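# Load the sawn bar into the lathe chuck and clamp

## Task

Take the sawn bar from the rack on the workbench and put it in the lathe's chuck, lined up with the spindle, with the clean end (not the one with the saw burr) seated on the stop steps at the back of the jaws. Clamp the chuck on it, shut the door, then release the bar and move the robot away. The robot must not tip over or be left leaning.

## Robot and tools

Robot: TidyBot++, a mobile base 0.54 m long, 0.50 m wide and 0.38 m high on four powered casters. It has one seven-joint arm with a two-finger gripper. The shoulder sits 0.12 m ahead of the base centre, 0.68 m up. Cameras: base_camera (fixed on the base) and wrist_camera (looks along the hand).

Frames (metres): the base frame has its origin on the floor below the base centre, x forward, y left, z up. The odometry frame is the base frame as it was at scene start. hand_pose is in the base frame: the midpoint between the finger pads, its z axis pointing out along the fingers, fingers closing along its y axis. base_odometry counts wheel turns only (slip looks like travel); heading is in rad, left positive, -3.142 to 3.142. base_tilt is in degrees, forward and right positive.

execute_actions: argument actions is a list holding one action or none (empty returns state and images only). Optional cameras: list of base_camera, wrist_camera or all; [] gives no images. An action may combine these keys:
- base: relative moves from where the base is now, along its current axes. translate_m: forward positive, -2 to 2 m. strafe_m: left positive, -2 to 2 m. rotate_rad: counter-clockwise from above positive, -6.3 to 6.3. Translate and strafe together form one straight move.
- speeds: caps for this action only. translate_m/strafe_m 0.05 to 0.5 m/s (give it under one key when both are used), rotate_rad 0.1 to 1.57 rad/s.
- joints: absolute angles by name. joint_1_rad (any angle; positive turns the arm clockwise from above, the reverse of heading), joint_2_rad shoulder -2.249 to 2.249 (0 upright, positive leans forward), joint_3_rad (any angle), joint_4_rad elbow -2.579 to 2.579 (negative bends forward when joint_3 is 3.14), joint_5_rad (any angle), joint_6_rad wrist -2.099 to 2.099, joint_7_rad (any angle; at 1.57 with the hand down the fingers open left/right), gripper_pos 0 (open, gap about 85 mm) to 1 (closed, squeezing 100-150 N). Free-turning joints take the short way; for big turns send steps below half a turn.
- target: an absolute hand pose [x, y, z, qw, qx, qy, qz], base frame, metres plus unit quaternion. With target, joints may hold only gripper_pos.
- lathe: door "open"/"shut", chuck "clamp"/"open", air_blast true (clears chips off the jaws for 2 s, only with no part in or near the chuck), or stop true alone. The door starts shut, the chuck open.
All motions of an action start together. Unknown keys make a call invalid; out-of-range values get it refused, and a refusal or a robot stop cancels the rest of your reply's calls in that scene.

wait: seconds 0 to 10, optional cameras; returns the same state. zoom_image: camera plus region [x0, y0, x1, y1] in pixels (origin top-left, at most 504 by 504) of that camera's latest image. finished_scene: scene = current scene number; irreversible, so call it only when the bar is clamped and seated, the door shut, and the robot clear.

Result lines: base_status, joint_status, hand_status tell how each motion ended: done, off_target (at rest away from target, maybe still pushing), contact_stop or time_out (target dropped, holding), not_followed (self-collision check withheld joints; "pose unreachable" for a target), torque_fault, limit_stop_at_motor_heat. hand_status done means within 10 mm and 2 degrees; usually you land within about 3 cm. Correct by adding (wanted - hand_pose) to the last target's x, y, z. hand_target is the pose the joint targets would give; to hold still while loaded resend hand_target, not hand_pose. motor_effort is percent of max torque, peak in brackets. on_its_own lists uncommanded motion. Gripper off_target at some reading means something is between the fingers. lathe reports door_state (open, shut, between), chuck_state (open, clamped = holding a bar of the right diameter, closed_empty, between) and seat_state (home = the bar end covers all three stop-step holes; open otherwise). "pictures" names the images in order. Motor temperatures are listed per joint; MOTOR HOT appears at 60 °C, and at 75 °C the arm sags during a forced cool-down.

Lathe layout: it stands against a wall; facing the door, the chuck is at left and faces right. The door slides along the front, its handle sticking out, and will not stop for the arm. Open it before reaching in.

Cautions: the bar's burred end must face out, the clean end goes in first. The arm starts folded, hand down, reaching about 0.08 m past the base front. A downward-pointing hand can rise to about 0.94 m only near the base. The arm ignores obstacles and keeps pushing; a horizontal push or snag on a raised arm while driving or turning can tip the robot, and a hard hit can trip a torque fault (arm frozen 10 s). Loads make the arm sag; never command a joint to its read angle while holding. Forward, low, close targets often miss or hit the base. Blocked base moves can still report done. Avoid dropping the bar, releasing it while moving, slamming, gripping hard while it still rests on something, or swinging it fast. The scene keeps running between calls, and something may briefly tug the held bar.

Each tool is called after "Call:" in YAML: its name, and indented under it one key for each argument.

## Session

Call:
execute_actions:
  actions: []

Scene clock: 0.00 s.
Motor temperatures (°C): [32 34 36 33 39 39 44]
base_odometry: x=+0.000 y=+0.000 heading=+0.000
base_tilt: forward=-0.6 right=-0.4
base_status: not commanded
joint_positions: joint_1_rad=-0.032 joint_2_rad=-0.367 joint_3_rad=+3.118 joint_4_rad=-2.521 joint_5_rad=+0.008 joint_6_rad=-0.880 joint_7_rad=+1.609 gripper_pos=+0.000
joint_status: not commanded
motor_effort: joint_1_rad=-1 joint_2_rad=-1 joint_3_rad=+0 joint_4_rad=+16 joint_5_rad=+2 joint_6_rad=+0 joint_7_rad=+0
hand_pose: x=+0.2637 y=+0.0066 z=+0.5920 quat_wxyz=(+0.007, +0.997, +0.049, +0.054) (m; base frame)
hand_target: x=+0.2631 y=+0.0065 z=+0.5916 quat_wxyz=(+0.007, +0.997, +0.049, +0.053) (m; base frame)
hand_status: not commanded
lathe: door_state=shut chuck_state=open seat_state=open
pictures: base_camera, wrist_camera
camera_calibration:
wrist_camera: T_world_to_cam=[[0.123978, -0.992284, -0.00166694, -0.0231729], [-0.988524, -0.123362, -0.0871873, 0.370451], [0.0863089, 0.0124571, -0.996191, 0.701415], [0, 0, 0, 1]] pos_world=[0.308535, 0.013968, 0.731003]

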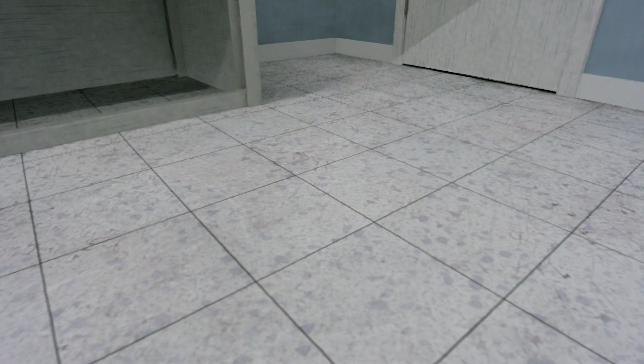

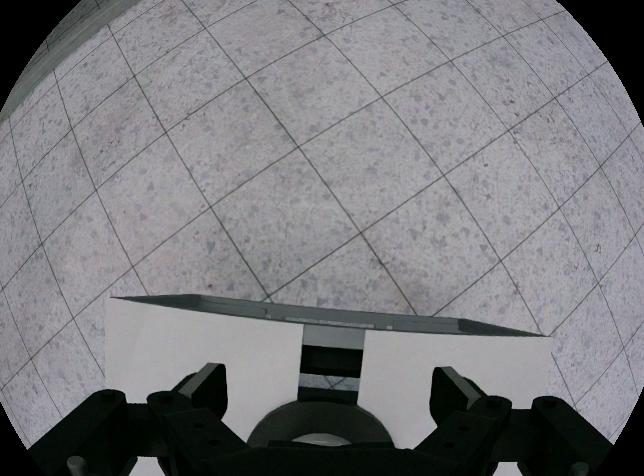

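Call:
execute_actions:
  actions:
    - {"joints":{"joint_1_rad":0,"joint_2_rad":-0.4,"joint_3_rad":3.14,"joint_4_rad":-2.2,"joint_5_rad":0,"joint_6_rad":-0.1,"joint_7_rad":1.6},"base":{"rotate_rad":0.6}}

Scene clock: 2.37 s.
Motor temperatures (°C): [32 34 36 33 39 39 44]
base_odometry: x=+0.000 y=+0.000 heading=+0.599
base_tilt: forward=-0.6 right=-0.4
base_status: done
joint_positions: joint_1_rad=-0.015 joint_2_rad=-0.385 joint_3_rad=+3.127 joint_4_rad=-2.206 joint_5_rad=+0.008 joint_6_rad=-0.172 joint_7_rad=+1.609 gripper_pos=+0.000
joint_status: all done
motor_effort: joint_1_rad=-1(2) joint_2_rad=-9(9) joint_3_rad=+0(2) joint_4_rad=+23(23) joint_5_rad=+0(2) joint_6_rad=+7(8) joint_7_rad=+0(1)
hand_pose: x=+0.5491 y=+0.0143 z=+0.8663 quat_wxyz=(+0.008, +0.839, +0.032, +0.543) (m; base frame)
hand_target: x=+0.5558 y=+0.0021 z=+0.8973 quat_wxyz=(+0.008, +0.813, +0.013, +0.582) (m; base frame)
hand_status: not commanded
lathe: door_state=shut chuck_state=open seat_state=open
pictures: base_camera, wrist_camera
camera_calibration:
wrist_camera: T_world_to_cam=[[0.0782438, -0.995052, 0.0612362, -0.0797741], [-0.42427, -0.0888202, -0.901169, 1.07226], [0.902149, 0.0445302, -0.42912, 0.0102377], [0, 0, 0, 1]] pos_world=[0.451932, 0.0154028, 0.975564]

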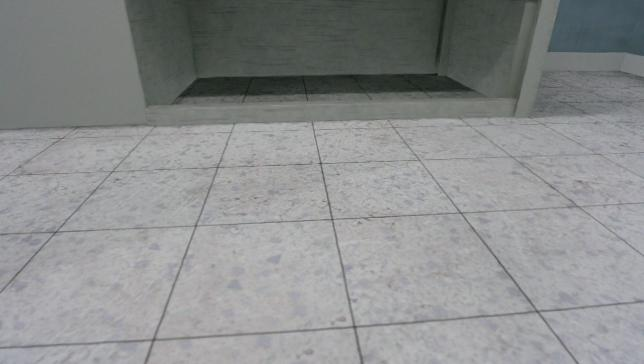

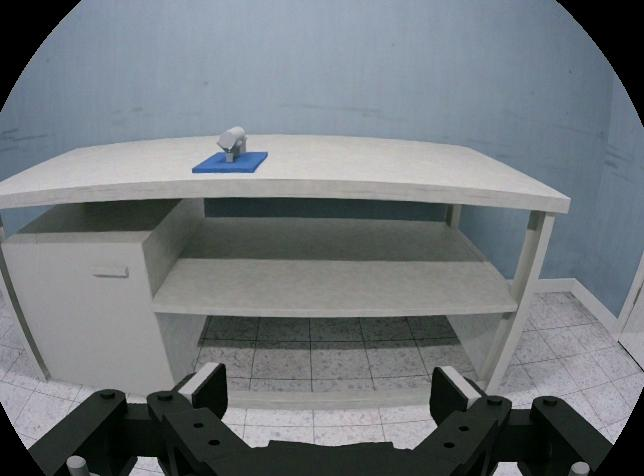

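Call:
zoom_image:
  camera: "wrist_camera"
  region: [170, 110, 300, 190]

Scaled by 3.877.

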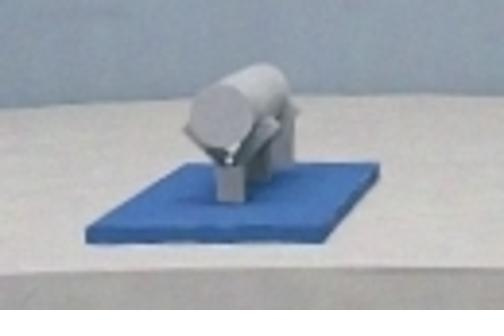

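Call:
execute_actions:
  actions:
    - {"base":{"translate_m":0.42,"strafe_m":0.3},"joints":{"joint_6_rad":-0.3,"joint_2_rad":-0.5}}

Call:
zoom_image:
  camera: "wrist_camera"
  region: [220, 80, 420, 260]

Scene clock: 7.23 s.
Motor temperatures (°C): [32 34 36 33 39 39 44]
base_odometry: x=+0.178 y=+0.485 heading=+0.600
base_tilt: forward=-0.5 right=-0.4
base_status: done
joint_positions: joint_1_rad=-0.014 joint_2_rad=-0.496 joint_3_rad=+3.130 joint_4_rad=-2.206 joint_5_rad=+0.008 joint_6_rad=-0.250 joint_7_rad=+1.609 gripper_pos=+0.000
joint_status: all done
motor_effort: joint_1_rad=-1(2) joint_2_rad=-5(8) joint_3_rad=+0(2) joint_4_rad=+23(24) joint_5_rad=+1(2) joint_6_rad=+8(8) joint_7_rad=+0(1)
hand_pose: x=+0.5179 y=+0.0114 z=+0.8903 quat_wxyz=(+0.009, +0.830, +0.030, +0.557) (m; base frame)
hand_target: x=+0.5121 y=+0.0021 z=+0.8810 quat_wxyz=(+0.008, +0.841, +0.013, +0.540) (m; base frame)
hand_status: not commanded
lathe: door_state=shut chuck_state=open seat_state=open
pictures: base_camera, wrist_camera
camera_calibration:
wrist_camera: T_world_to_cam=[[0.0710227, -0.995488, 0.06292, -0.0793978], [-0.393975, -0.0859466, -0.915094, 1.0771], [0.916373, 0.0402036, -0.398302, 0.0141581], [0, 0, 0, 1]] pos_world=[0.417014, 0.0129641, 0.99628]

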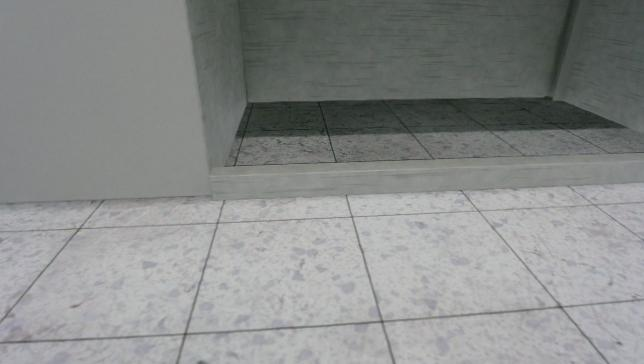

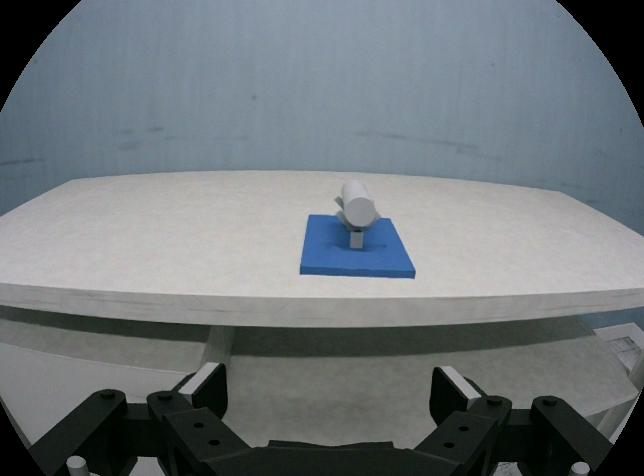

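Scaled by 2.520.

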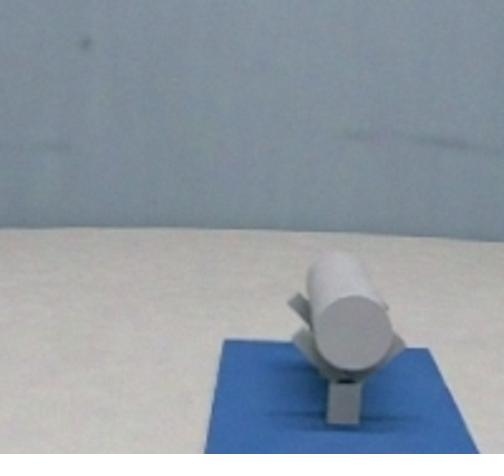

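Call:
execute_actions:
  actions:
    - {"base":{"translate_m":0.2},"speeds":{"translate_m":0.3},"joints":{"joint_1_rad":0,"joint_2_rad":-0.5,"joint_3_rad":3.14,"joint_4_rad":-2.2,"joint_5_rad":0,"joint_6_rad":-1.2,"joint_7_rad":1.57,"gripper_pos":0}}

Scene clock: 10.43 s.
Motor temperatures (°C): [32 34 36 33 39 39 44]
base_odometry: x=+0.343 y=+0.598 heading=+0.600
base_tilt: forward=-0.6 right=-0.4
base_status: done
joint_positions: joint_1_rad=-0.014 joint_2_rad=-0.500 joint_3_rad=+3.130 joint_4_rad=-2.201 joint_5_rad=+0.008 joint_6_rad=-1.131 joint_7_rad=+1.609 gripper_pos=+0.000
joint_status: all done
motor_effort: joint_1_rad=-1(2) joint_2_rad=-1(5) joint_3_rad=+0(2) joint_4_rad=+19(23) joint_5_rad=+1(2) joint_6_rad=+2(7) joint_7_rad=+0(1)
hand_pose: x=+0.3235 y=+0.0042 z=+0.7136 quat_wxyz=(+0.007, +0.988, +0.032, +0.154) (m; base frame)
hand_target: x=+0.3035 y=+0.0016 z=+0.7083 quat_wxyz=(+0.000, +0.993, +0.000, +0.121) (m; base frame)
hand_status: not commanded
lathe: door_state=shut chuck_state=open seat_state=open
pictures: base_camera, wrist_camera
camera_calibration:
wrist_camera: T_world_to_cam=[[0.0926715, -0.995649, 0.00975694, -0.0307149], [-0.954507, -0.0916229, -0.283764, 0.568985], [0.283423, 0.0169838, -0.958844, 0.726966], [0, 0, 0, 1]] pos_world=[0.339907, 0.00920407, 0.858805]

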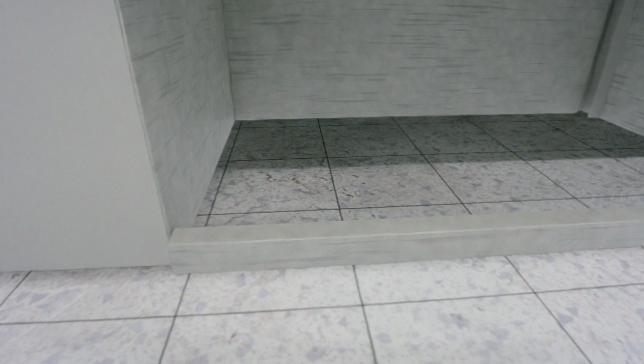

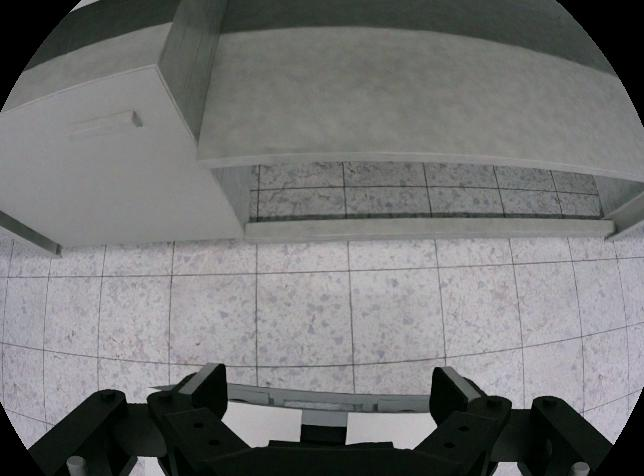

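Call:
execute_actions:
  actions:
    - {"joints":{"joint_1_rad":0,"joint_2_rad":-0.15,"joint_3_rad":3.14,"joint_4_rad":-1.2,"joint_5_rad":0,"joint_6_rad":-2.05,"joint_7_rad":1.57}}

Call:
execute_actions:
  actions:
    - {"joints":{"joint_1_rad":0,"joint_2_rad":0.1,"joint_3_rad":3.14,"joint_4_rad":-1.0,"joint_5_rad":0,"joint_6_rad":-1.9,"joint_7_rad":1.57}}

Scene clock: 14.63 s.
Motor temperatures (°C): [32 34 36 33 39 39 44]
base_odometry: x=+0.343 y=+0.598 heading=+0.600
base_tilt: forward=-0.5 right=-0.4
base_status: not commanded
joint_positions: joint_1_rad=-0.014 joint_2_rad=-0.172 joint_3_rad=+3.130 joint_4_rad=-1.213 joint_5_rad=+0.008 joint_6_rad=-1.978 joint_7_rad=+1.609 gripper_pos=+0.000
joint_status: all done
motor_effort: joint_1_rad=-1(2) joint_2_rad=-9(10) joint_3_rad=+0(1) joint_4_rad=+16(21) joint_5_rad=+1(2) joint_6_rad=+0(4) joint_7_rad=+0(1)
hand_pose: x=+0.3559 y=+0.0056 z=+0.9462 quat_wxyz=(+0.005, +0.998, +0.030, +0.061) (m; base frame)
hand_target: x=+0.3417 y=+0.0018 z=+0.9432 quat_wxyz=(+0.000, +1.000, +0.000, +0.021) (m; base frame)
hand_status: not commanded
lathe: door_state=shut chuck_state=open seat_state=open
pictures: base_camera, wrist_camera
camera_calibration:
wrist_camera: T_world_to_cam=[[0.0871626, -0.996168, -0.00720243, -0.0166268], [-0.991114, -0.0859866, -0.10149, 0.506619], [0.100482, 0.0159846, -0.99481, 1.03995], [0, 0, 0, 1]] pos_world=[0.39907, 0.0103762, 1.08585]

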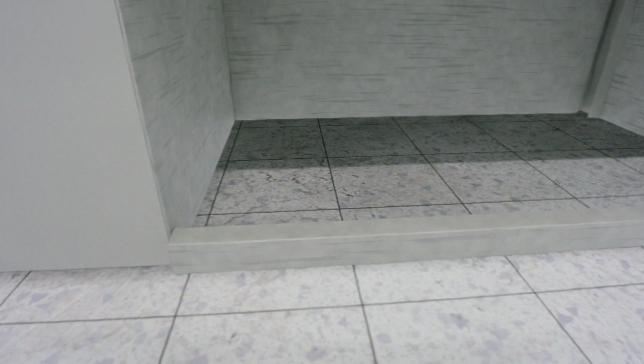

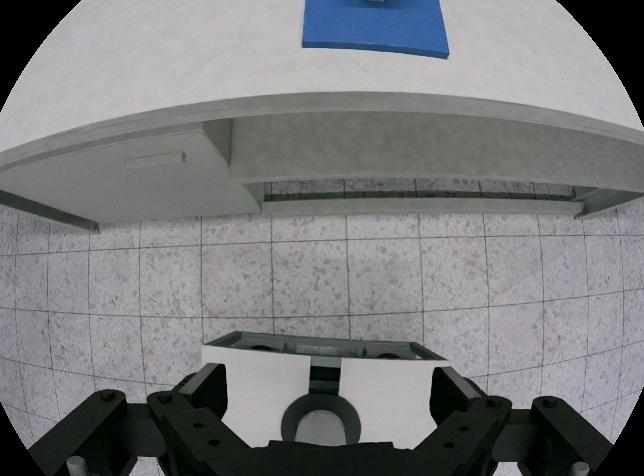

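Scene clock: 16.13 s.
Motor temperatures (°C): [32 34 36 33 39 39 44]
base_odometry: x=+0.343 y=+0.598 heading=+0.600
base_tilt: forward=-0.5 right=-0.4
base_status: not commanded
joint_positions: joint_1_rad=-0.014 joint_2_rad=+0.093 joint_3_rad=+3.130 joint_4_rad=-1.014 joint_5_rad=+0.008 joint_6_rad=-1.956 joint_7_rad=+1.609 gripper_pos=+0.000
joint_status: all done
motor_effort: joint_1_rad=-1(2) joint_2_rad=-21(23) joint_3_rad=+0(1) joint_4_rad=+17(17) joint_5_rad=+0(2) joint_6_rad=+0(2) joint_7_rad=+0(2)
hand_pose: x=+0.4634 y=+0.0075 z=+0.9309 quat_wxyz=(+0.003, +0.999, +0.030, +0.039) (m; base frame)
hand_target: x=+0.4851 y=+0.0019 z=+0.9349 quat_wxyz=(+0.000, +0.997, +0.000, +0.071) (m; base frame)
hand_status: not commanded
lathe: door_state=shut chuck_state=open seat_state=open
pictures: base_camera, wrist_camera
camera_calibration:
wrist_camera: T_world_to_cam=[[0.0869764, -0.996129, -0.0127575, -0.0189024], [-0.994586, -0.0860964, -0.0581923, 0.573065], [0.0568687, 0.0177498, -0.998224, 1.03732], [0, 0, 0, 1]] pos_world=[0.512615, 0.0120974, 1.06859]

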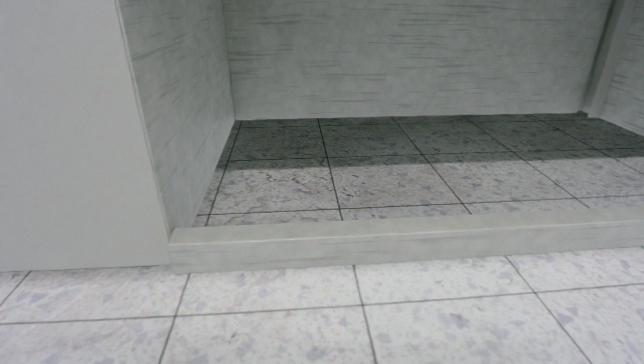

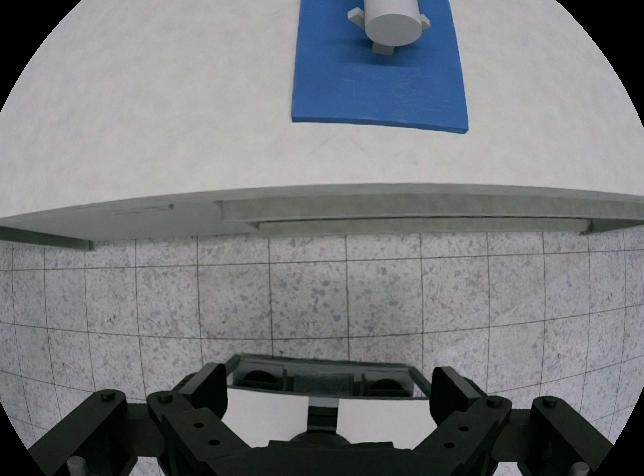

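Call:
execute_actions:
  actions:
    - {"base":{"translate_m":0.18,"strafe_m":-0.045},"speeds":{"translate_m":0.3},"joints":{"joint_1_rad":0.0,"joint_7_rad":1.5}}
  cameras: ["wrist_camera"]

Call:
zoom_image:
  camera: "wrist_camera"
  region: [250, 20, 450, 170]

Scene clock: 18.70 s.
Motor temperatures (°C): [32 34 36 33 39 39 44]
base_odometry: x=+0.517 y=+0.663 heading=+0.600
base_tilt: forward=-0.6 right=-0.4
base_status: done
joint_positions: joint_1_rad=-0.013 joint_2_rad=+0.099 joint_3_rad=+3.131 joint_4_rad=-1.013 joint_5_rad=+0.008 joint_6_rad=-1.956 joint_7_rad=+1.544 gripper_pos=+0.000
joint_status: all done
motor_effort: joint_1_rad=-1(2) joint_2_rad=-20(25) joint_3_rad=+0(1) joint_4_rad=+17(17) joint_5_rad=+0(2) joint_6_rad=+0(1) joint_7_rad=+0(1)
hand_pose: x=+0.4652 y=+0.0072 z=+0.9295 quat_wxyz=(+0.002, +0.999, -0.003, +0.037) (m; base frame)
hand_target: x=+0.4851 y=+0.0019 z=+0.9349 quat_wxyz=(-0.003, +0.997, -0.035, +0.071) (m; base frame)
hand_status: not commanded
lathe: door_state=shut chuck_state=open seat_state=open
pictures: wrist_camera
camera_calibration:
wrist_camera: T_world_to_cam=[[0.0210519, -0.999618, -0.0178908, 0.0160832], [-0.998289, -0.0200408, -0.0549272, 0.572972], [0.0545477, 0.0190165, -0.99833, 1.03698], [0, 0, 0, 1]] pos_world=[0.515088, 0.00784017, 1.06701]

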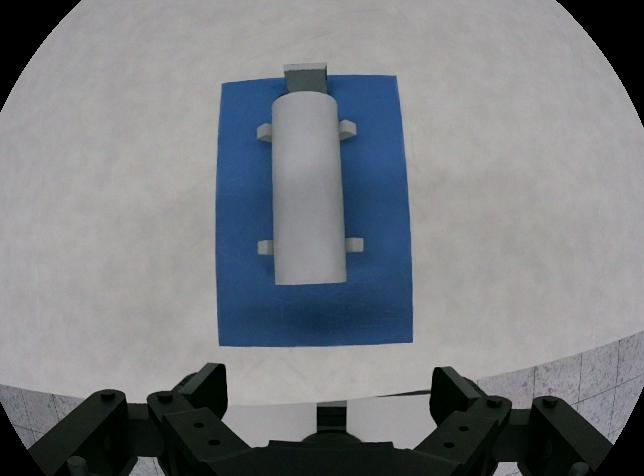

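Scaled by 2.520.

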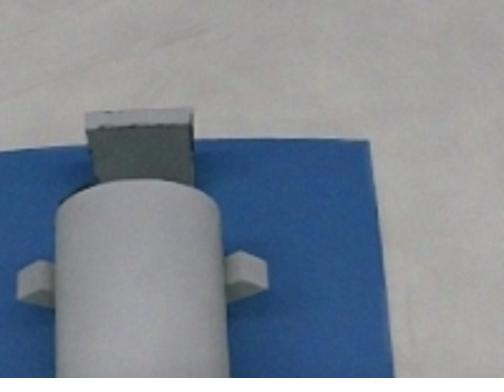

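Call:
zoom_image:
  camera: "wrist_camera"
  region: [260, 85, 360, 145]

Call:
zoom_image:
  camera: "wrist_camera"
  region: [260, 250, 360, 310]

Scaled by 5.040.

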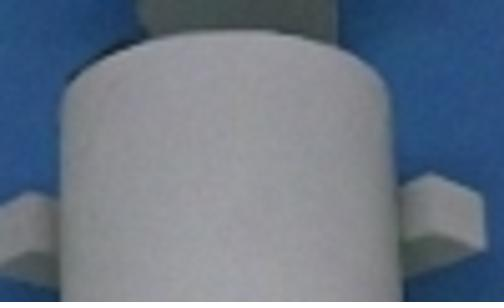

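Scaled by 5.040.

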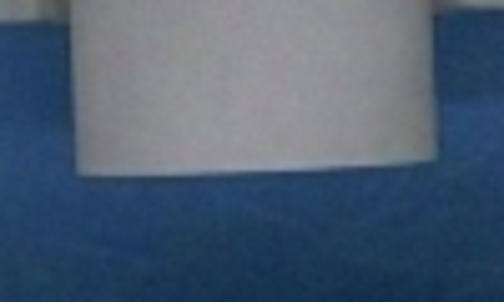

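Call:
execute_actions:
  actions:
    - {"base":{"translate_m":0.09},"speeds":{"translate_m":0.15}}

Call:
zoom_image:
  camera: "wrist_camera"
  region: [250, 200, 410, 340]

Scene clock: 20.73 s.
Motor temperatures (°C): [32 34 36 33 39 39 44]
base_odometry: x=+0.591 y=+0.713 heading=+0.600
base_tilt: forward=-0.6 right=-0.4
base_status: done
joint_positions: joint_1_rad=-0.013 joint_2_rad=+0.098 joint_3_rad=+3.131 joint_4_rad=-1.012 joint_5_rad=+0.008 joint_6_rad=-1.956 joint_7_rad=+1.544 gripper_pos=+0.000
joint_status: not commanded
motor_effort: joint_1_rad=-1(2) joint_2_rad=-20(24) joint_3_rad=+0(1) joint_4_rad=+17(18) joint_5_rad=+0(2) joint_6_rad=+0(1) joint_7_rad=+0(1)
hand_pose: x=+0.4651 y=+0.0071 z=+0.9301 quat_wxyz=(+0.002, +0.999, -0.003, +0.038) (m; base frame)
hand_target: x=+0.4851 y=+0.0019 z=+0.9349 quat_wxyz=(-0.003, +0.997, -0.035, +0.071) (m; base frame)
hand_status: not commanded
lathe: door_state=shut chuck_state=open seat_state=open
pictures: base_camera, wrist_camera
camera_calibration:
wrist_camera: T_world_to_cam=[[0.0207926, -0.999624, -0.0178805, 0.016107], [-0.998187, -0.0197455, -0.0568658, 0.574596], [0.0564914, 0.0190304, -0.998222, 1.03661], [0, 0, 0, 1]] pos_world=[0.514659, 0.00771947, 1.06773]

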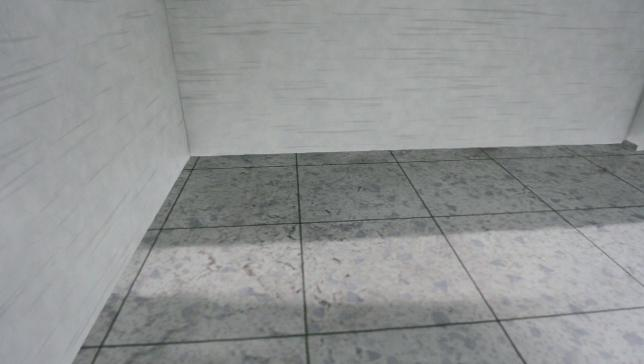

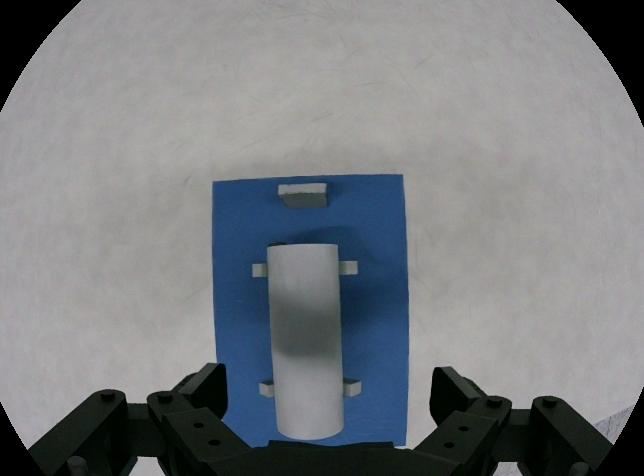

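Scaled by 3.150.

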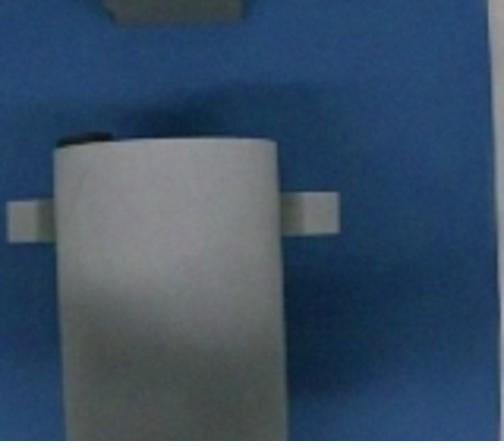

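Call:
execute_actions:
  actions:
    - {"base":{"strafe_m":0.012},"joints":{"joint_1_rad":0.0,"joint_2_rad":0.17,"joint_4_rad":-0.95,"joint_6_rad":-1.96,"joint_7_rad":-0.1}}
  cameras: []

Call:
execute_actions:
  actions:
    - {"joints":{"joint_1_rad":0.0,"joint_2_rad":0.226,"joint_4_rad":-0.944,"joint_6_rad":-1.93,"joint_7_rad":-1.605}}
  cameras: ["wrist_camera"]

Scene clock: 24.87 s.
Motor temperatures (°C): [32 34 36 33 39 39 44]
base_odometry: x=+0.585 y=+0.723 heading=+0.600
base_tilt: forward=-0.5 right=-0.4
base_status: done
joint_positions: joint_1_rad=-0.009 joint_2_rad=+0.146 joint_3_rad=+3.132 joint_4_rad=-0.964 joint_5_rad=+0.008 joint_6_rad=-1.956 joint_7_rad=-0.030 gripper_pos=+0.000
joint_status: all done
motor_effort: joint_1_rad=-1(2) joint_2_rad=-22(23) joint_3_rad=+0(1) joint_4_rad=+17(18) joint_5_rad=+1(2) joint_6_rad=+0(1) joint_7_rad=-1(1)
hand_pose: x=+0.4854 y=+0.0053 z=+0.9273 quat_wxyz=(-0.025, +0.701, -0.712, +0.028) (m; base frame)
hand_target: x=+0.4923 y=+0.0019 z=+0.9228 quat_wxyz=(-0.023, +0.671, -0.741, +0.021) (m; base frame)
hand_status: not commanded
lathe: door_state=shut chuck_state=open seat_state=open
pictures: none
No camera images: "cameras" was empty.

Scene clock: 26.93 s.
Motor temperatures (°C): [32 34 36 34 39 39 44]
base_odometry: x=+0.585 y=+0.723 heading=+0.600
base_tilt: forward=-0.6 right=-0.4
base_status: not commanded
joint_positions: joint_1_rad=-0.009 joint_2_rad=+0.202 joint_3_rad=+3.132 joint_4_rad=-0.958 joint_5_rad=+0.008 joint_6_rad=-1.956 joint_7_rad=-1.535 gripper_pos=+0.000
joint_status: all done
motor_effort: joint_1_rad=-1(3) joint_2_rad=-24(26) joint_3_rad=+0(1) joint_4_rad=+16(17) joint_5_rad=+0(2) joint_6_rad=+0(2) joint_7_rad=-1(1)
hand_pose: x=+0.4995 y=+0.0055 z=+0.9083 quat_wxyz=(-0.013, +0.026, -1.000, +0.003) (m; base frame)
hand_target: x=+0.5157 y=+0.0019 z=+0.9035 quat_wxyz=(-0.021, -0.016, -1.000, -0.001) (m; base frame)
hand_status: not commanded
lathe: door_state=shut chuck_state=open seat_state=open
pictures: wrist_camera
camera_calibration:
wrist_camera: T_world_to_cam=[[-0.075678, 0.996664, -0.030557, 0.0621332], [0.996025, 0.0770024, 0.0447813, -0.481247], [0.0469849, -0.0270465, -0.998529, 1.0182], [0, 0, 0, 1]] pos_world=[0.436196, 0.00266998, 1.04015]

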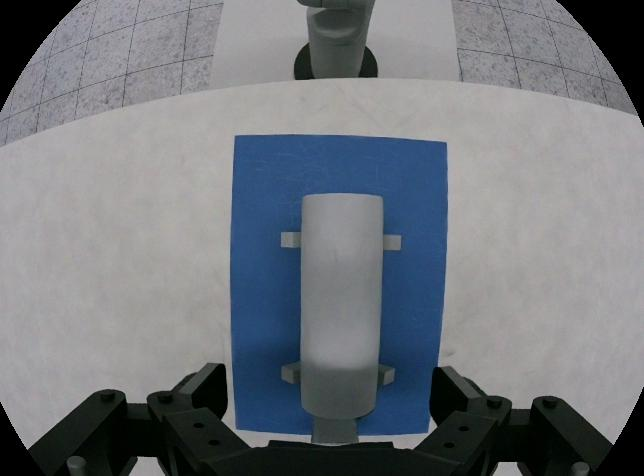

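Call:
execute_actions:
  actions:
    - {"base":{"strafe_m":0.008},"joints":{"joint_1_rad":0.0,"joint_2_rad":0.195,"joint_4_rad":-1.12,"joint_6_rad":-1.81,"joint_7_rad":-1.62}}
  cameras: ["wrist_camera"]

Scene clock: 29.40 s.
Motor temperatures (°C): [32 34 36 34 39 39 44]
base_odometry: x=+0.580 y=+0.730 heading=+0.600
base_tilt: forward=-0.6 right=-0.4
base_status: done
joint_positions: joint_1_rad=-0.007 joint_2_rad=+0.202 joint_3_rad=+3.133 joint_4_rad=-1.098 joint_5_rad=+0.008 joint_6_rad=-1.880 joint_7_rad=-1.548 gripper_pos=+0.000
joint_status: all done
motor_effort: joint_1_rad=-1(3) joint_2_rad=-25(27) joint_3_rad=+0(2) joint_4_rad=+17(18) joint_5_rad=+1(2) joint_6_rad=-1(2) joint_7_rad=+0(1)
hand_pose: x=+0.4942 y=+0.0044 z=+0.8670 quat_wxyz=(+0.019, +0.018, -1.000, +0.003) (m; base frame)
hand_target: x=+0.5098 y=+0.0019 z=+0.8629 quat_wxyz=(-0.008, -0.024, -1.000, +0.000) (m; base frame)
hand_status: not commanded
lathe: door_state=shut chuck_state=open seat_state=open
pictures: wrist_camera
camera_calibration:
wrist_camera: T_world_to_cam=[[-0.0620444, 0.997691, -0.027618, 0.0522884], [0.997923, 0.0615304, -0.0190868, -0.419596], [-0.0173434, -0.0287449, -0.999436, 1.00976], [0, 0, 0, 1]] pos_world=[0.439482, 0.00267561, 1.00262]

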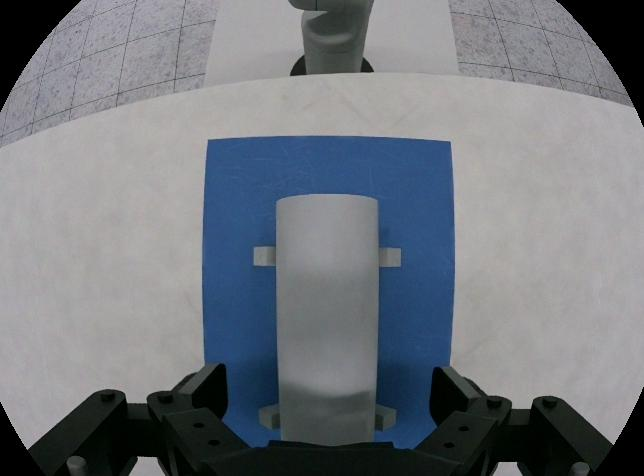

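Call:
execute_actions:
  actions:
    - {"joints":{"joint_2_rad":0.15,"joint_4_rad":-1.23,"joint_6_rad":-1.7}}
  cameras: ["wrist_camera"]

Scene clock: 31.00 s.
Motor temperatures (°C): [32 34 36 34 39 39 44]
base_odometry: x=+0.580 y=+0.730 heading=+0.600
base_tilt: forward=-0.6 right=-0.4
base_status: not commanded
joint_positions: joint_1_rad=-0.007 joint_2_rad=+0.163 joint_3_rad=+3.133 joint_4_rad=-1.207 joint_5_rad=+0.008 joint_6_rad=-1.771 joint_7_rad=-1.548 gripper_pos=+0.000
joint_status: all done
motor_effort: joint_1_rad=-1(1) joint_2_rad=-24(25) joint_3_rad=+0(1) joint_4_rad=+17(18) joint_5_rad=+1(1) joint_6_rad=-1(2) joint_7_rad=+0(1)
hand_pose: x=+0.4955 y=+0.0044 z=+0.8484 quat_wxyz=(+0.000, +0.018, -1.000, +0.003) (m; base frame)
hand_target: x=+0.5097 y=+0.0019 z=+0.8468 quat_wxyz=(-0.031, -0.024, -0.999, -0.001) (m; base frame)
hand_status: not commanded
lathe: door_state=shut chuck_state=open seat_state=open
pictures: wrist_camera
camera_calibration:
wrist_camera: T_world_to_cam=[[-0.0613763, 0.997665, -0.0299673, 0.0534547], [0.99788, 0.0619856, 0.0198443, -0.454246], [0.0216555, -0.0286858, -0.999354, 0.971785], [0, 0, 0, 1]] pos_world=[0.435519, 0.00270323, 0.981774]

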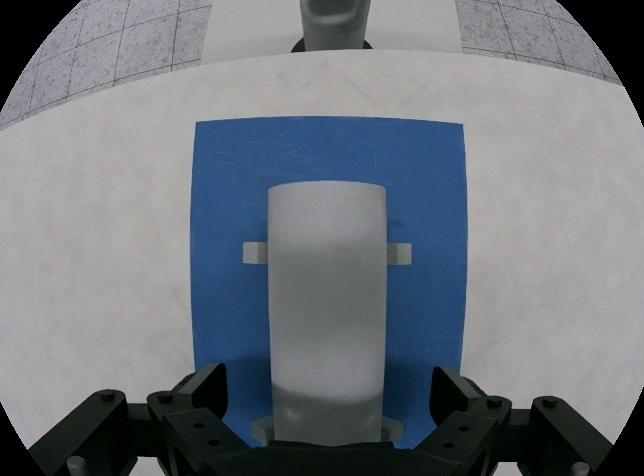

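Call:
execute_actions:
  actions:
    - {"joints":{"joint_2_rad":0.192,"joint_4_rad":-1.15,"joint_6_rad":-1.79}}
  cameras: []

Scene clock: 32.90 s.
Motor temperatures (°C): [32 34 36 34 39 39 44]
base_odometry: x=+0.580 y=+0.730 heading=+0.600
base_tilt: forward=-0.6 right=-0.4
base_status: not commanded
joint_positions: joint_1_rad=-0.007 joint_2_rad=+0.172 joint_3_rad=+3.133 joint_4_rad=-1.156 joint_5_rad=+0.008 joint_6_rad=-1.770 joint_7_rad=-1.548 gripper_pos=+0.000
joint_status: all done
motor_effort: joint_1_rad=-1(1) joint_2_rad=-24(27) joint_3_rad=+0(1) joint_4_rad=+17(18) joint_5_rad=+1(1) joint_6_rad=-1(2) joint_7_rad=-1(1)
hand_pose: x=+0.5095 y=+0.0046 z=+0.8609 quat_wxyz=(-0.022, +0.018, -1.000, +0.003) (m; base frame)
hand_target: x=+0.5084 y=+0.0019 z=+0.8549 quat_wxyz=(-0.005, -0.024, -1.000, +0.000) (m; base frame)
hand_status: not commanded
lathe: door_state=shut chuck_state=open seat_state=open
pictures: none
No camera images: "cameras" was empty.

Call:
execute_actions:
  actions:
    - {"joints":{"joint_4_rad":-1.155,"joint_6_rad":-1.85}}
  cameras: ["wrist_camera"]

Scene clock: 33.67 s.
Motor temperatures (°C): [32 34 36 34 39 39 44]
base_odometry: x=+0.580 y=+0.730 heading=+0.600
base_tilt: forward=-0.5 right=-0.4
base_status: not commanded
joint_positions: joint_1_rad=-0.007 joint_2_rad=+0.172 joint_3_rad=+3.133 joint_4_rad=-1.156 joint_5_rad=+0.008 joint_6_rad=-1.815 joint_7_rad=-1.548 gripper_pos=+0.000
joint_status: all done
motor_effort: joint_1_rad=-1(1) joint_2_rad=-24(25) joint_3_rad=+0(0) joint_4_rad=+18(18) joint_5_rad=+1(1) joint_6_rad=+0(3) joint_7_rad=+0(1)
hand_pose: x=+0.4955 y=+0.0044 z=+0.8606 quat_wxyz=(+0.001, +0.018, -1.000, +0.003) (m; base frame)
hand_target: x=+0.4886 y=+0.0019 z=+0.8538 quat_wxyz=(+0.028, -0.024, -0.999, +0.001) (m; base frame)
hand_status: not commanded
lathe: door_state=shut chuck_state=open seat_state=open
pictures: wrist_camera
camera_calibration:
wrist_camera: T_world_to_cam=[[-0.060988, 0.997697, -0.029698, 0.0534052], [0.997957, 0.0615178, 0.0172645, -0.45227], [0.0190516, -0.0285844, -0.99941, 0.985294], [0, 0, 0, 1]] pos_world=[0.435831, 0.00270453, 0.994107]

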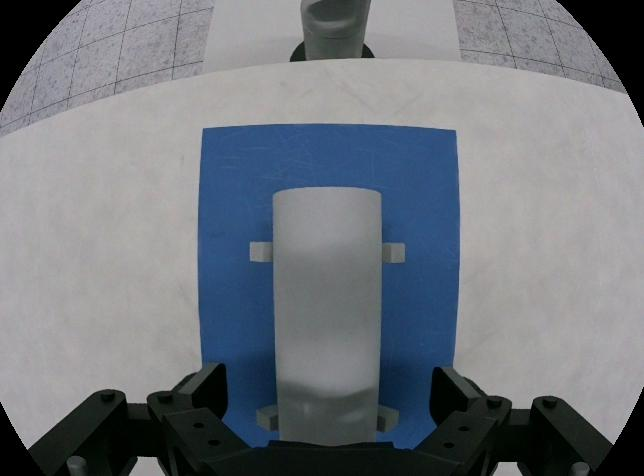

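Call:
execute_actions:
  actions:
    - {"joints":{"gripper_pos":0.5}}
  cameras: ["wrist_camera"]

Call:
execute_actions:
  actions:
    - {"joints":{"gripper_pos":1}}
  cameras: ["wrist_camera"]

Scene clock: 34.93 s.
Motor temperatures (°C): [32 34 36 34 39 39 44]
base_odometry: x=+0.580 y=+0.730 heading=+0.600
base_tilt: forward=-0.6 right=-0.4
base_status: not commanded
joint_positions: joint_1_rad=-0.007 joint_2_rad=+0.172 joint_3_rad=+3.133 joint_4_rad=-1.156 joint_5_rad=+0.008 joint_6_rad=-1.815 joint_7_rad=-1.549 gripper_pos=+0.500
joint_status: all done
motor_effort: joint_1_rad=-1(1) joint_2_rad=-24(25) joint_3_rad=+0(1) joint_4_rad=+17(18) joint_5_rad=+1(1) joint_6_rad=-1(1) joint_7_rad=+0(1)
hand_pose: x=+0.4955 y=+0.0044 z=+0.8606 quat_wxyz=(+0.001, +0.018, -1.000, +0.003) (m; base frame)
hand_target: x=+0.4886 y=+0.0019 z=+0.8538 quat_wxyz=(+0.028, -0.024, -0.999, +0.001) (m; base frame)
hand_status: not commanded
lathe: door_state=shut chuck_state=open seat_state=open
pictures: wrist_camera
camera_calibration:
wrist_camera: T_world_to_cam=[[-0.0609272, 0.9977, -0.0296981, 0.0533752], [0.99796, 0.061457, 0.0172648, -0.452272], [0.0190503, -0.0285857, -0.99941, 0.985295], [0, 0, 0, 1]] pos_world=[0.435831, 0.00270818, 0.994107]

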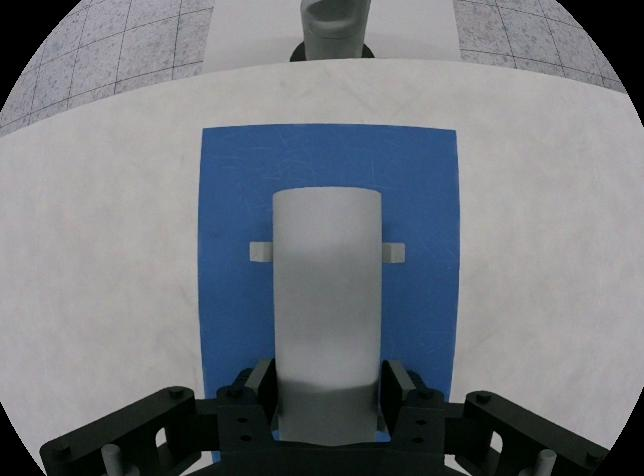

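Scene clock: 35.77 s.
Motor temperatures (°C): [32 34 36 34 39 39 44]
base_odometry: x=+0.580 y=+0.730 heading=+0.600
base_tilt: forward=-0.6 right=-0.4
base_status: not commanded
joint_positions: joint_1_rad=-0.006 joint_2_rad=+0.172 joint_3_rad=+3.134 joint_4_rad=-1.153 joint_5_rad=+0.008 joint_6_rad=-1.816 joint_7_rad=-1.549 gripper_pos=+0.578
joint_status: gripper_pos off_target (ended at +0.578, target +1.000)
motor_effort: joint_1_rad=-1(3) joint_2_rad=-22(25) joint_3_rad=+0(2) joint_4_rad=+17(18) joint_5_rad=+0(3) joint_6_rad=+1(2) joint_7_rad=-1(1)
hand_pose: x=+0.4960 y=+0.0037 z=+0.8615 quat_wxyz=(+0.000, +0.017, -1.000, +0.003) (m; base frame)
hand_target: x=+0.4886 y=+0.0019 z=+0.8538 quat_wxyz=(+0.028, -0.024, -0.999, +0.001) (m; base frame)
hand_status: not commanded
lathe: door_state=shut chuck_state=open seat_state=open
pictures: wrist_camera
camera_calibration:
wrist_camera: T_world_to_cam=[[-0.0590656, 0.997797, -0.0302153, 0.0536402], [0.998018, 0.0596824, 0.019935, -0.45505], [0.0216944, -0.028978, -0.999345, 0.984837], [0, 0, 0, 1]] pos_world=[0.435951, 0.002175, 0.994884]

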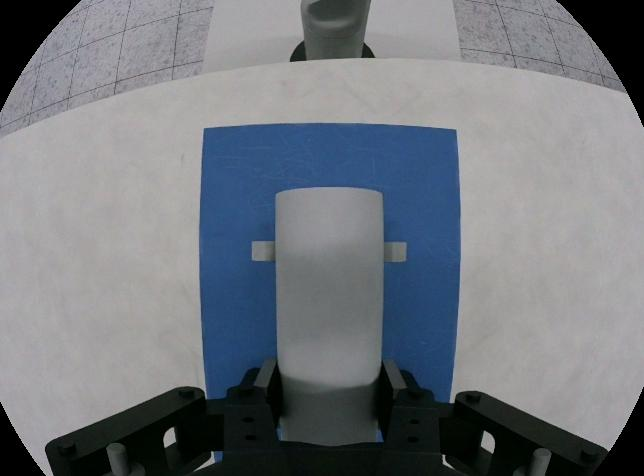

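Call:
execute_actions:
  actions:
    - {"joints":{"joint_2_rad":0.215,"joint_4_rad":-0.93,"joint_6_rad":-2.0}}
  cameras: ["wrist_camera"]

Call:
zoom_image:
  camera: "wrist_camera"
  region: [260, 170, 400, 270]

Scene clock: 37.40 s.
Motor temperatures (°C): [32 34 36 34 39 39 44]
base_odometry: x=+0.580 y=+0.730 heading=+0.600
base_tilt: forward=-0.6 right=-0.4
base_status: not commanded
joint_positions: joint_1_rad=-0.006 joint_2_rad=+0.209 joint_3_rad=+3.134 joint_4_rad=-0.952 joint_5_rad=+0.008 joint_6_rad=-1.928 joint_7_rad=-1.550 gripper_pos=+0.578
joint_status: all done
motor_effort: joint_1_rad=-1(2) joint_2_rad=-28(30) joint_3_rad=+0(1) joint_4_rad=+18(23) joint_5_rad=+1(1) joint_6_rad=+0(4) joint_7_rad=+0(1)
hand_pose: x=+0.5108 y=+0.0039 z=+0.9081 quat_wxyz=(-0.027, +0.016, -1.000, +0.003) (m; base frame)
hand_target: x=+0.4940 y=+0.0019 z=+0.9114 quat_wxyz=(+0.002, -0.024, -1.000, +0.000) (m; base frame)
hand_status: not commanded
lathe: door_state=shut chuck_state=open seat_state=open
pictures: wrist_camera
camera_calibration:
wrist_camera: T_world_to_cam=[[-0.055119, 0.99797, -0.0319106, 0.0553096], [0.995735, 0.0573074, 0.0723011, -0.517187], [0.073983, -0.0277893, -0.996872, 1.00207], [0, 0, 0, 1]] pos_world=[0.443894, 0.00228826, 1.0381]

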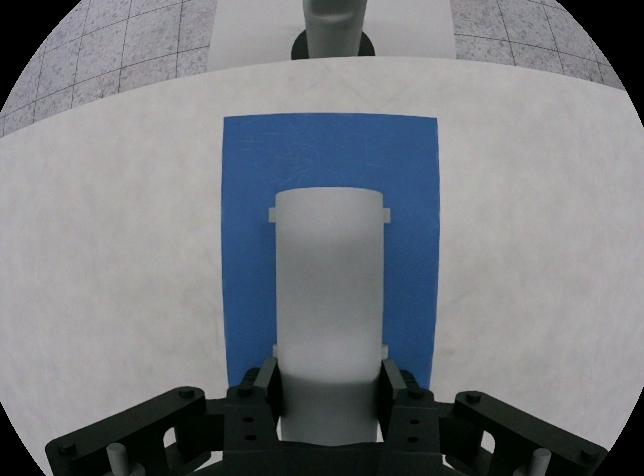

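Scaled by 3.600.

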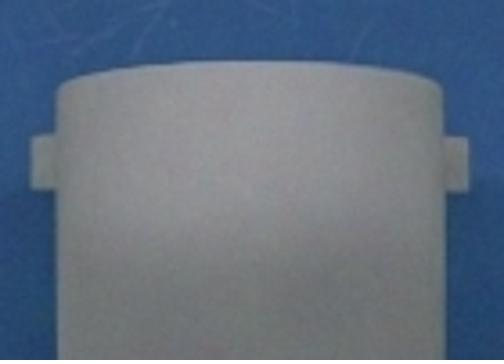

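Call:
execute_actions:
  actions:
    - {"base":{"translate_m":-0.7},"lathe":{"door":"open","air_blast":true}}
  cameras: []

Call:
execute_actions:
  actions:
    - {"base":{"rotate_rad":1.0},"joints":{"joint_1_rad":-0.02,"joint_2_rad":0.0,"joint_3_rad":3.147,"joint_4_rad":-1.8,"joint_5_rad":0.05,"joint_6_rad":0.25,"joint_7_rad":3.11},"lathe":{"air_blast":true}}

Scene clock: 40.30 s.
Motor temperatures (°C): [32 34 36 34 39 39 44]
base_odometry: x=+0.002 y=+0.335 heading=+0.600
base_tilt: forward=-0.5 right=-0.4
base_status: done
joint_positions: joint_1_rad=-0.006 joint_2_rad=+0.218 joint_3_rad=+3.134 joint_4_rad=-0.951 joint_5_rad=+0.008 joint_6_rad=-1.939 joint_7_rad=-1.550 gripper_pos=+0.578
joint_status: not commanded
motor_effort: joint_1_rad=-1(2) joint_2_rad=-28(32) joint_3_rad=-1(1) joint_4_rad=+19(20) joint_5_rad=+0(2) joint_6_rad=-1(2) joint_7_rad=+0(1)
hand_pose: x=+0.5098 y=+0.0037 z=+0.9043 quat_wxyz=(-0.017, +0.015, -1.000, +0.003) (m; base frame)
hand_target: x=+0.4940 y=+0.0019 z=+0.9114 quat_wxyz=(+0.002, -0.024, -1.000, +0.000) (m; base frame)
hand_status: not commanded
lathe: door_state=open chuck_state=open seat_state=open
pictures: none
No camera images: "cameras" was empty.

Scene clock: 43.33 s.
Motor temperatures (°C): [32 34 36 34 39 39 44]
base_odometry: x=+0.002 y=+0.335 heading=+1.600
base_tilt: forward=-0.6 right=-0.4
base_status: done
joint_positions: joint_1_rad=-0.019 joint_2_rad=+0.033 joint_3_rad=+3.140 joint_4_rad=-1.797 joint_5_rad=+0.008 joint_6_rad=+0.153 joint_7_rad=-3.098 gripper_pos=+0.578
joint_status: joint_6_rad off_target (ended at +0.153, target +0.250); the others done
motor_effort: joint_1_rad=-1(4) joint_2_rad=-29(34) joint_3_rad=+0(4) joint_4_rad=+27(29) joint_5_rad=+1(3) joint_6_rad=+11(13) joint_7_rad=+0(2)
hand_pose: x=+0.7461 y=+0.0148 z=+0.9889 quat_wxyz=(-0.480, -0.506, -0.545, -0.466) (m; base frame)
hand_target: x=+0.7363 y=+0.0142 z=+1.0375 quat_wxyz=(-0.503, -0.484, -0.506, -0.508) (m; base frame)
hand_status: not commanded
lathe: door_state=open chuck_state=open seat_state=open
pictures: base_camera, wrist_camera
camera_calibration:
wrist_camera: T_world_to_cam=[[0.127361, 0.079085, 0.988698, -1.07188], [0.0106743, -0.996868, 0.0783634, -0.0133981], [0.991799, 0.000573229, -0.127807, -0.479068], [0, 0, 0, 1]] pos_world=[0.611799, 0.0716885, 0.999592]

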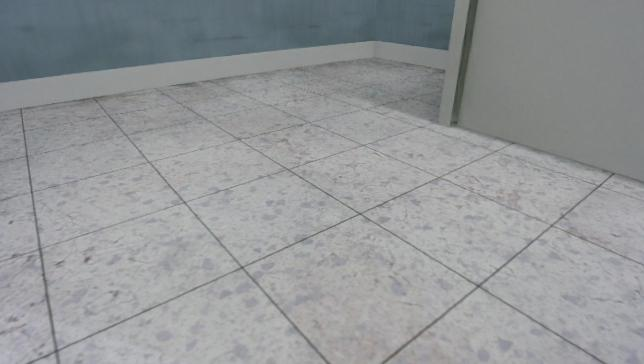

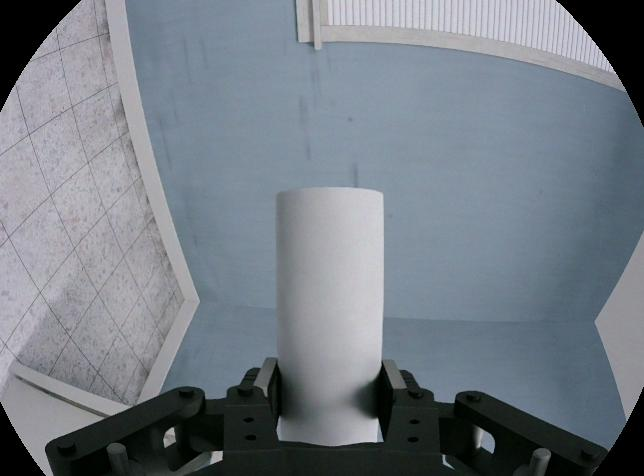

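Call:
execute_actions:
  actions:
    - {"base":{"rotate_rad":1.3},"lathe":{"air_blast":true}}

Call:
execute_actions:
  actions:
    - {"base":{"rotate_rad":1.3}}

Scene clock: 45.93 s.
Motor temperatures (°C): [32 34 36 34 39 39 44]
base_odometry: x=+0.002 y=+0.335 heading=+2.899
base_tilt: forward=-0.6 right=-0.4
base_status: done
joint_positions: joint_1_rad=-0.028 joint_2_rad=+0.033 joint_3_rad=+3.140 joint_4_rad=-1.797 joint_5_rad=+0.008 joint_6_rad=+0.157 joint_7_rad=-3.100 gripper_pos=+0.578
joint_status: not commanded
motor_effort: joint_1_rad=-1(4) joint_2_rad=-28(33) joint_3_rad=+0(4) joint_4_rad=+28(29) joint_5_rad=+0(1) joint_6_rad=+12(12) joint_7_rad=-1(1)
hand_pose: x=+0.7460 y=+0.0206 z=+0.9901 quat_wxyz=(-0.478, -0.503, -0.546, -0.470) (m; base frame)
hand_target: x=+0.7363 y=+0.0142 z=+1.0375 quat_wxyz=(-0.503, -0.484, -0.506, -0.508) (m; base frame)
hand_status: not commanded
lathe: door_state=open chuck_state=open seat_state=open
pictures: base_camera, wrist_camera
camera_calibration:
wrist_camera: T_world_to_cam=[[0.12302, 0.0783199, 0.989309, -1.07082], [0.0194873, -0.996879, 0.076496, -0.0123998], [0.992213, 0.00986846, -0.124162, -0.482973], [0, 0, 0, 1]] pos_world=[0.611186, 0.076272, 1.00036]

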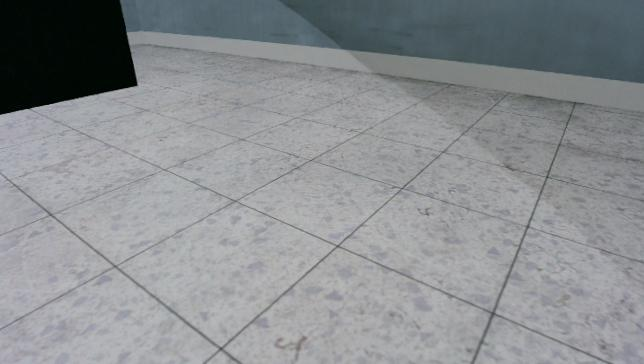

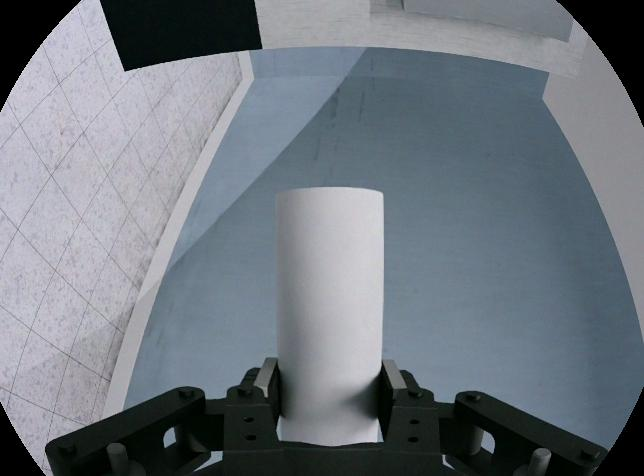

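Scene clock: 48.23 s.
Motor temperatures (°C): [32 34 36 34 39 39 44]
base_odometry: x=+0.002 y=+0.335 heading=-2.084
base_tilt: forward=-0.6 right=-0.4
base_status: done
joint_positions: joint_1_rad=-0.028 joint_2_rad=+0.033 joint_3_rad=+3.140 joint_4_rad=-1.797 joint_5_rad=+0.008 joint_6_rad=+0.157 joint_7_rad=-3.100 gripper_pos=+0.578
joint_status: not commanded
motor_effort: joint_1_rad=+0(5) joint_2_rad=-29(32) joint_3_rad=+0(4) joint_4_rad=+28(29) joint_5_rad=+1(1) joint_6_rad=+12(12) joint_7_rad=-1(1)
hand_pose: x=+0.7460 y=+0.0207 z=+0.9902 quat_wxyz=(-0.478, -0.503, -0.546, -0.470) (m; base frame)
hand_target: x=+0.7363 y=+0.0142 z=+1.0375 quat_wxyz=(-0.503, -0.484, -0.506, -0.508) (m; base frame)
hand_status: not commanded
lathe: door_state=open chuck_state=open seat_state=open
pictures: base_camera, wrist_camera
camera_calibration:
wrist_camera: T_world_to_cam=[[0.122526, 0.0782116, 0.989379, -1.0707], [0.0196758, -0.996886, 0.0763684, -0.0122791], [0.99227, 0.0101097, -0.123684, -0.483465], [0, 0, 0, 1]] pos_world=[0.611159, 0.0763881, 1.00047]

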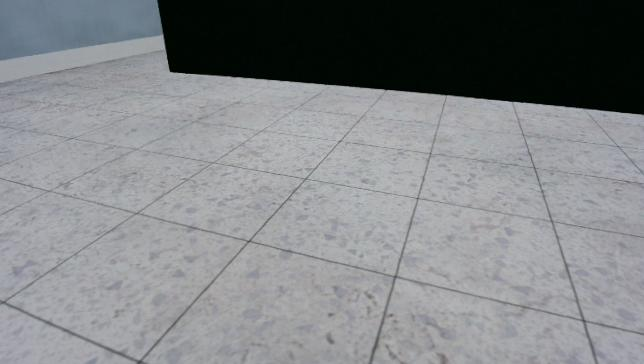

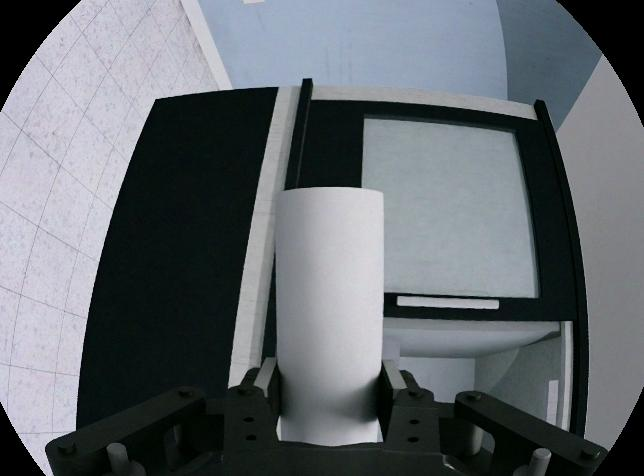

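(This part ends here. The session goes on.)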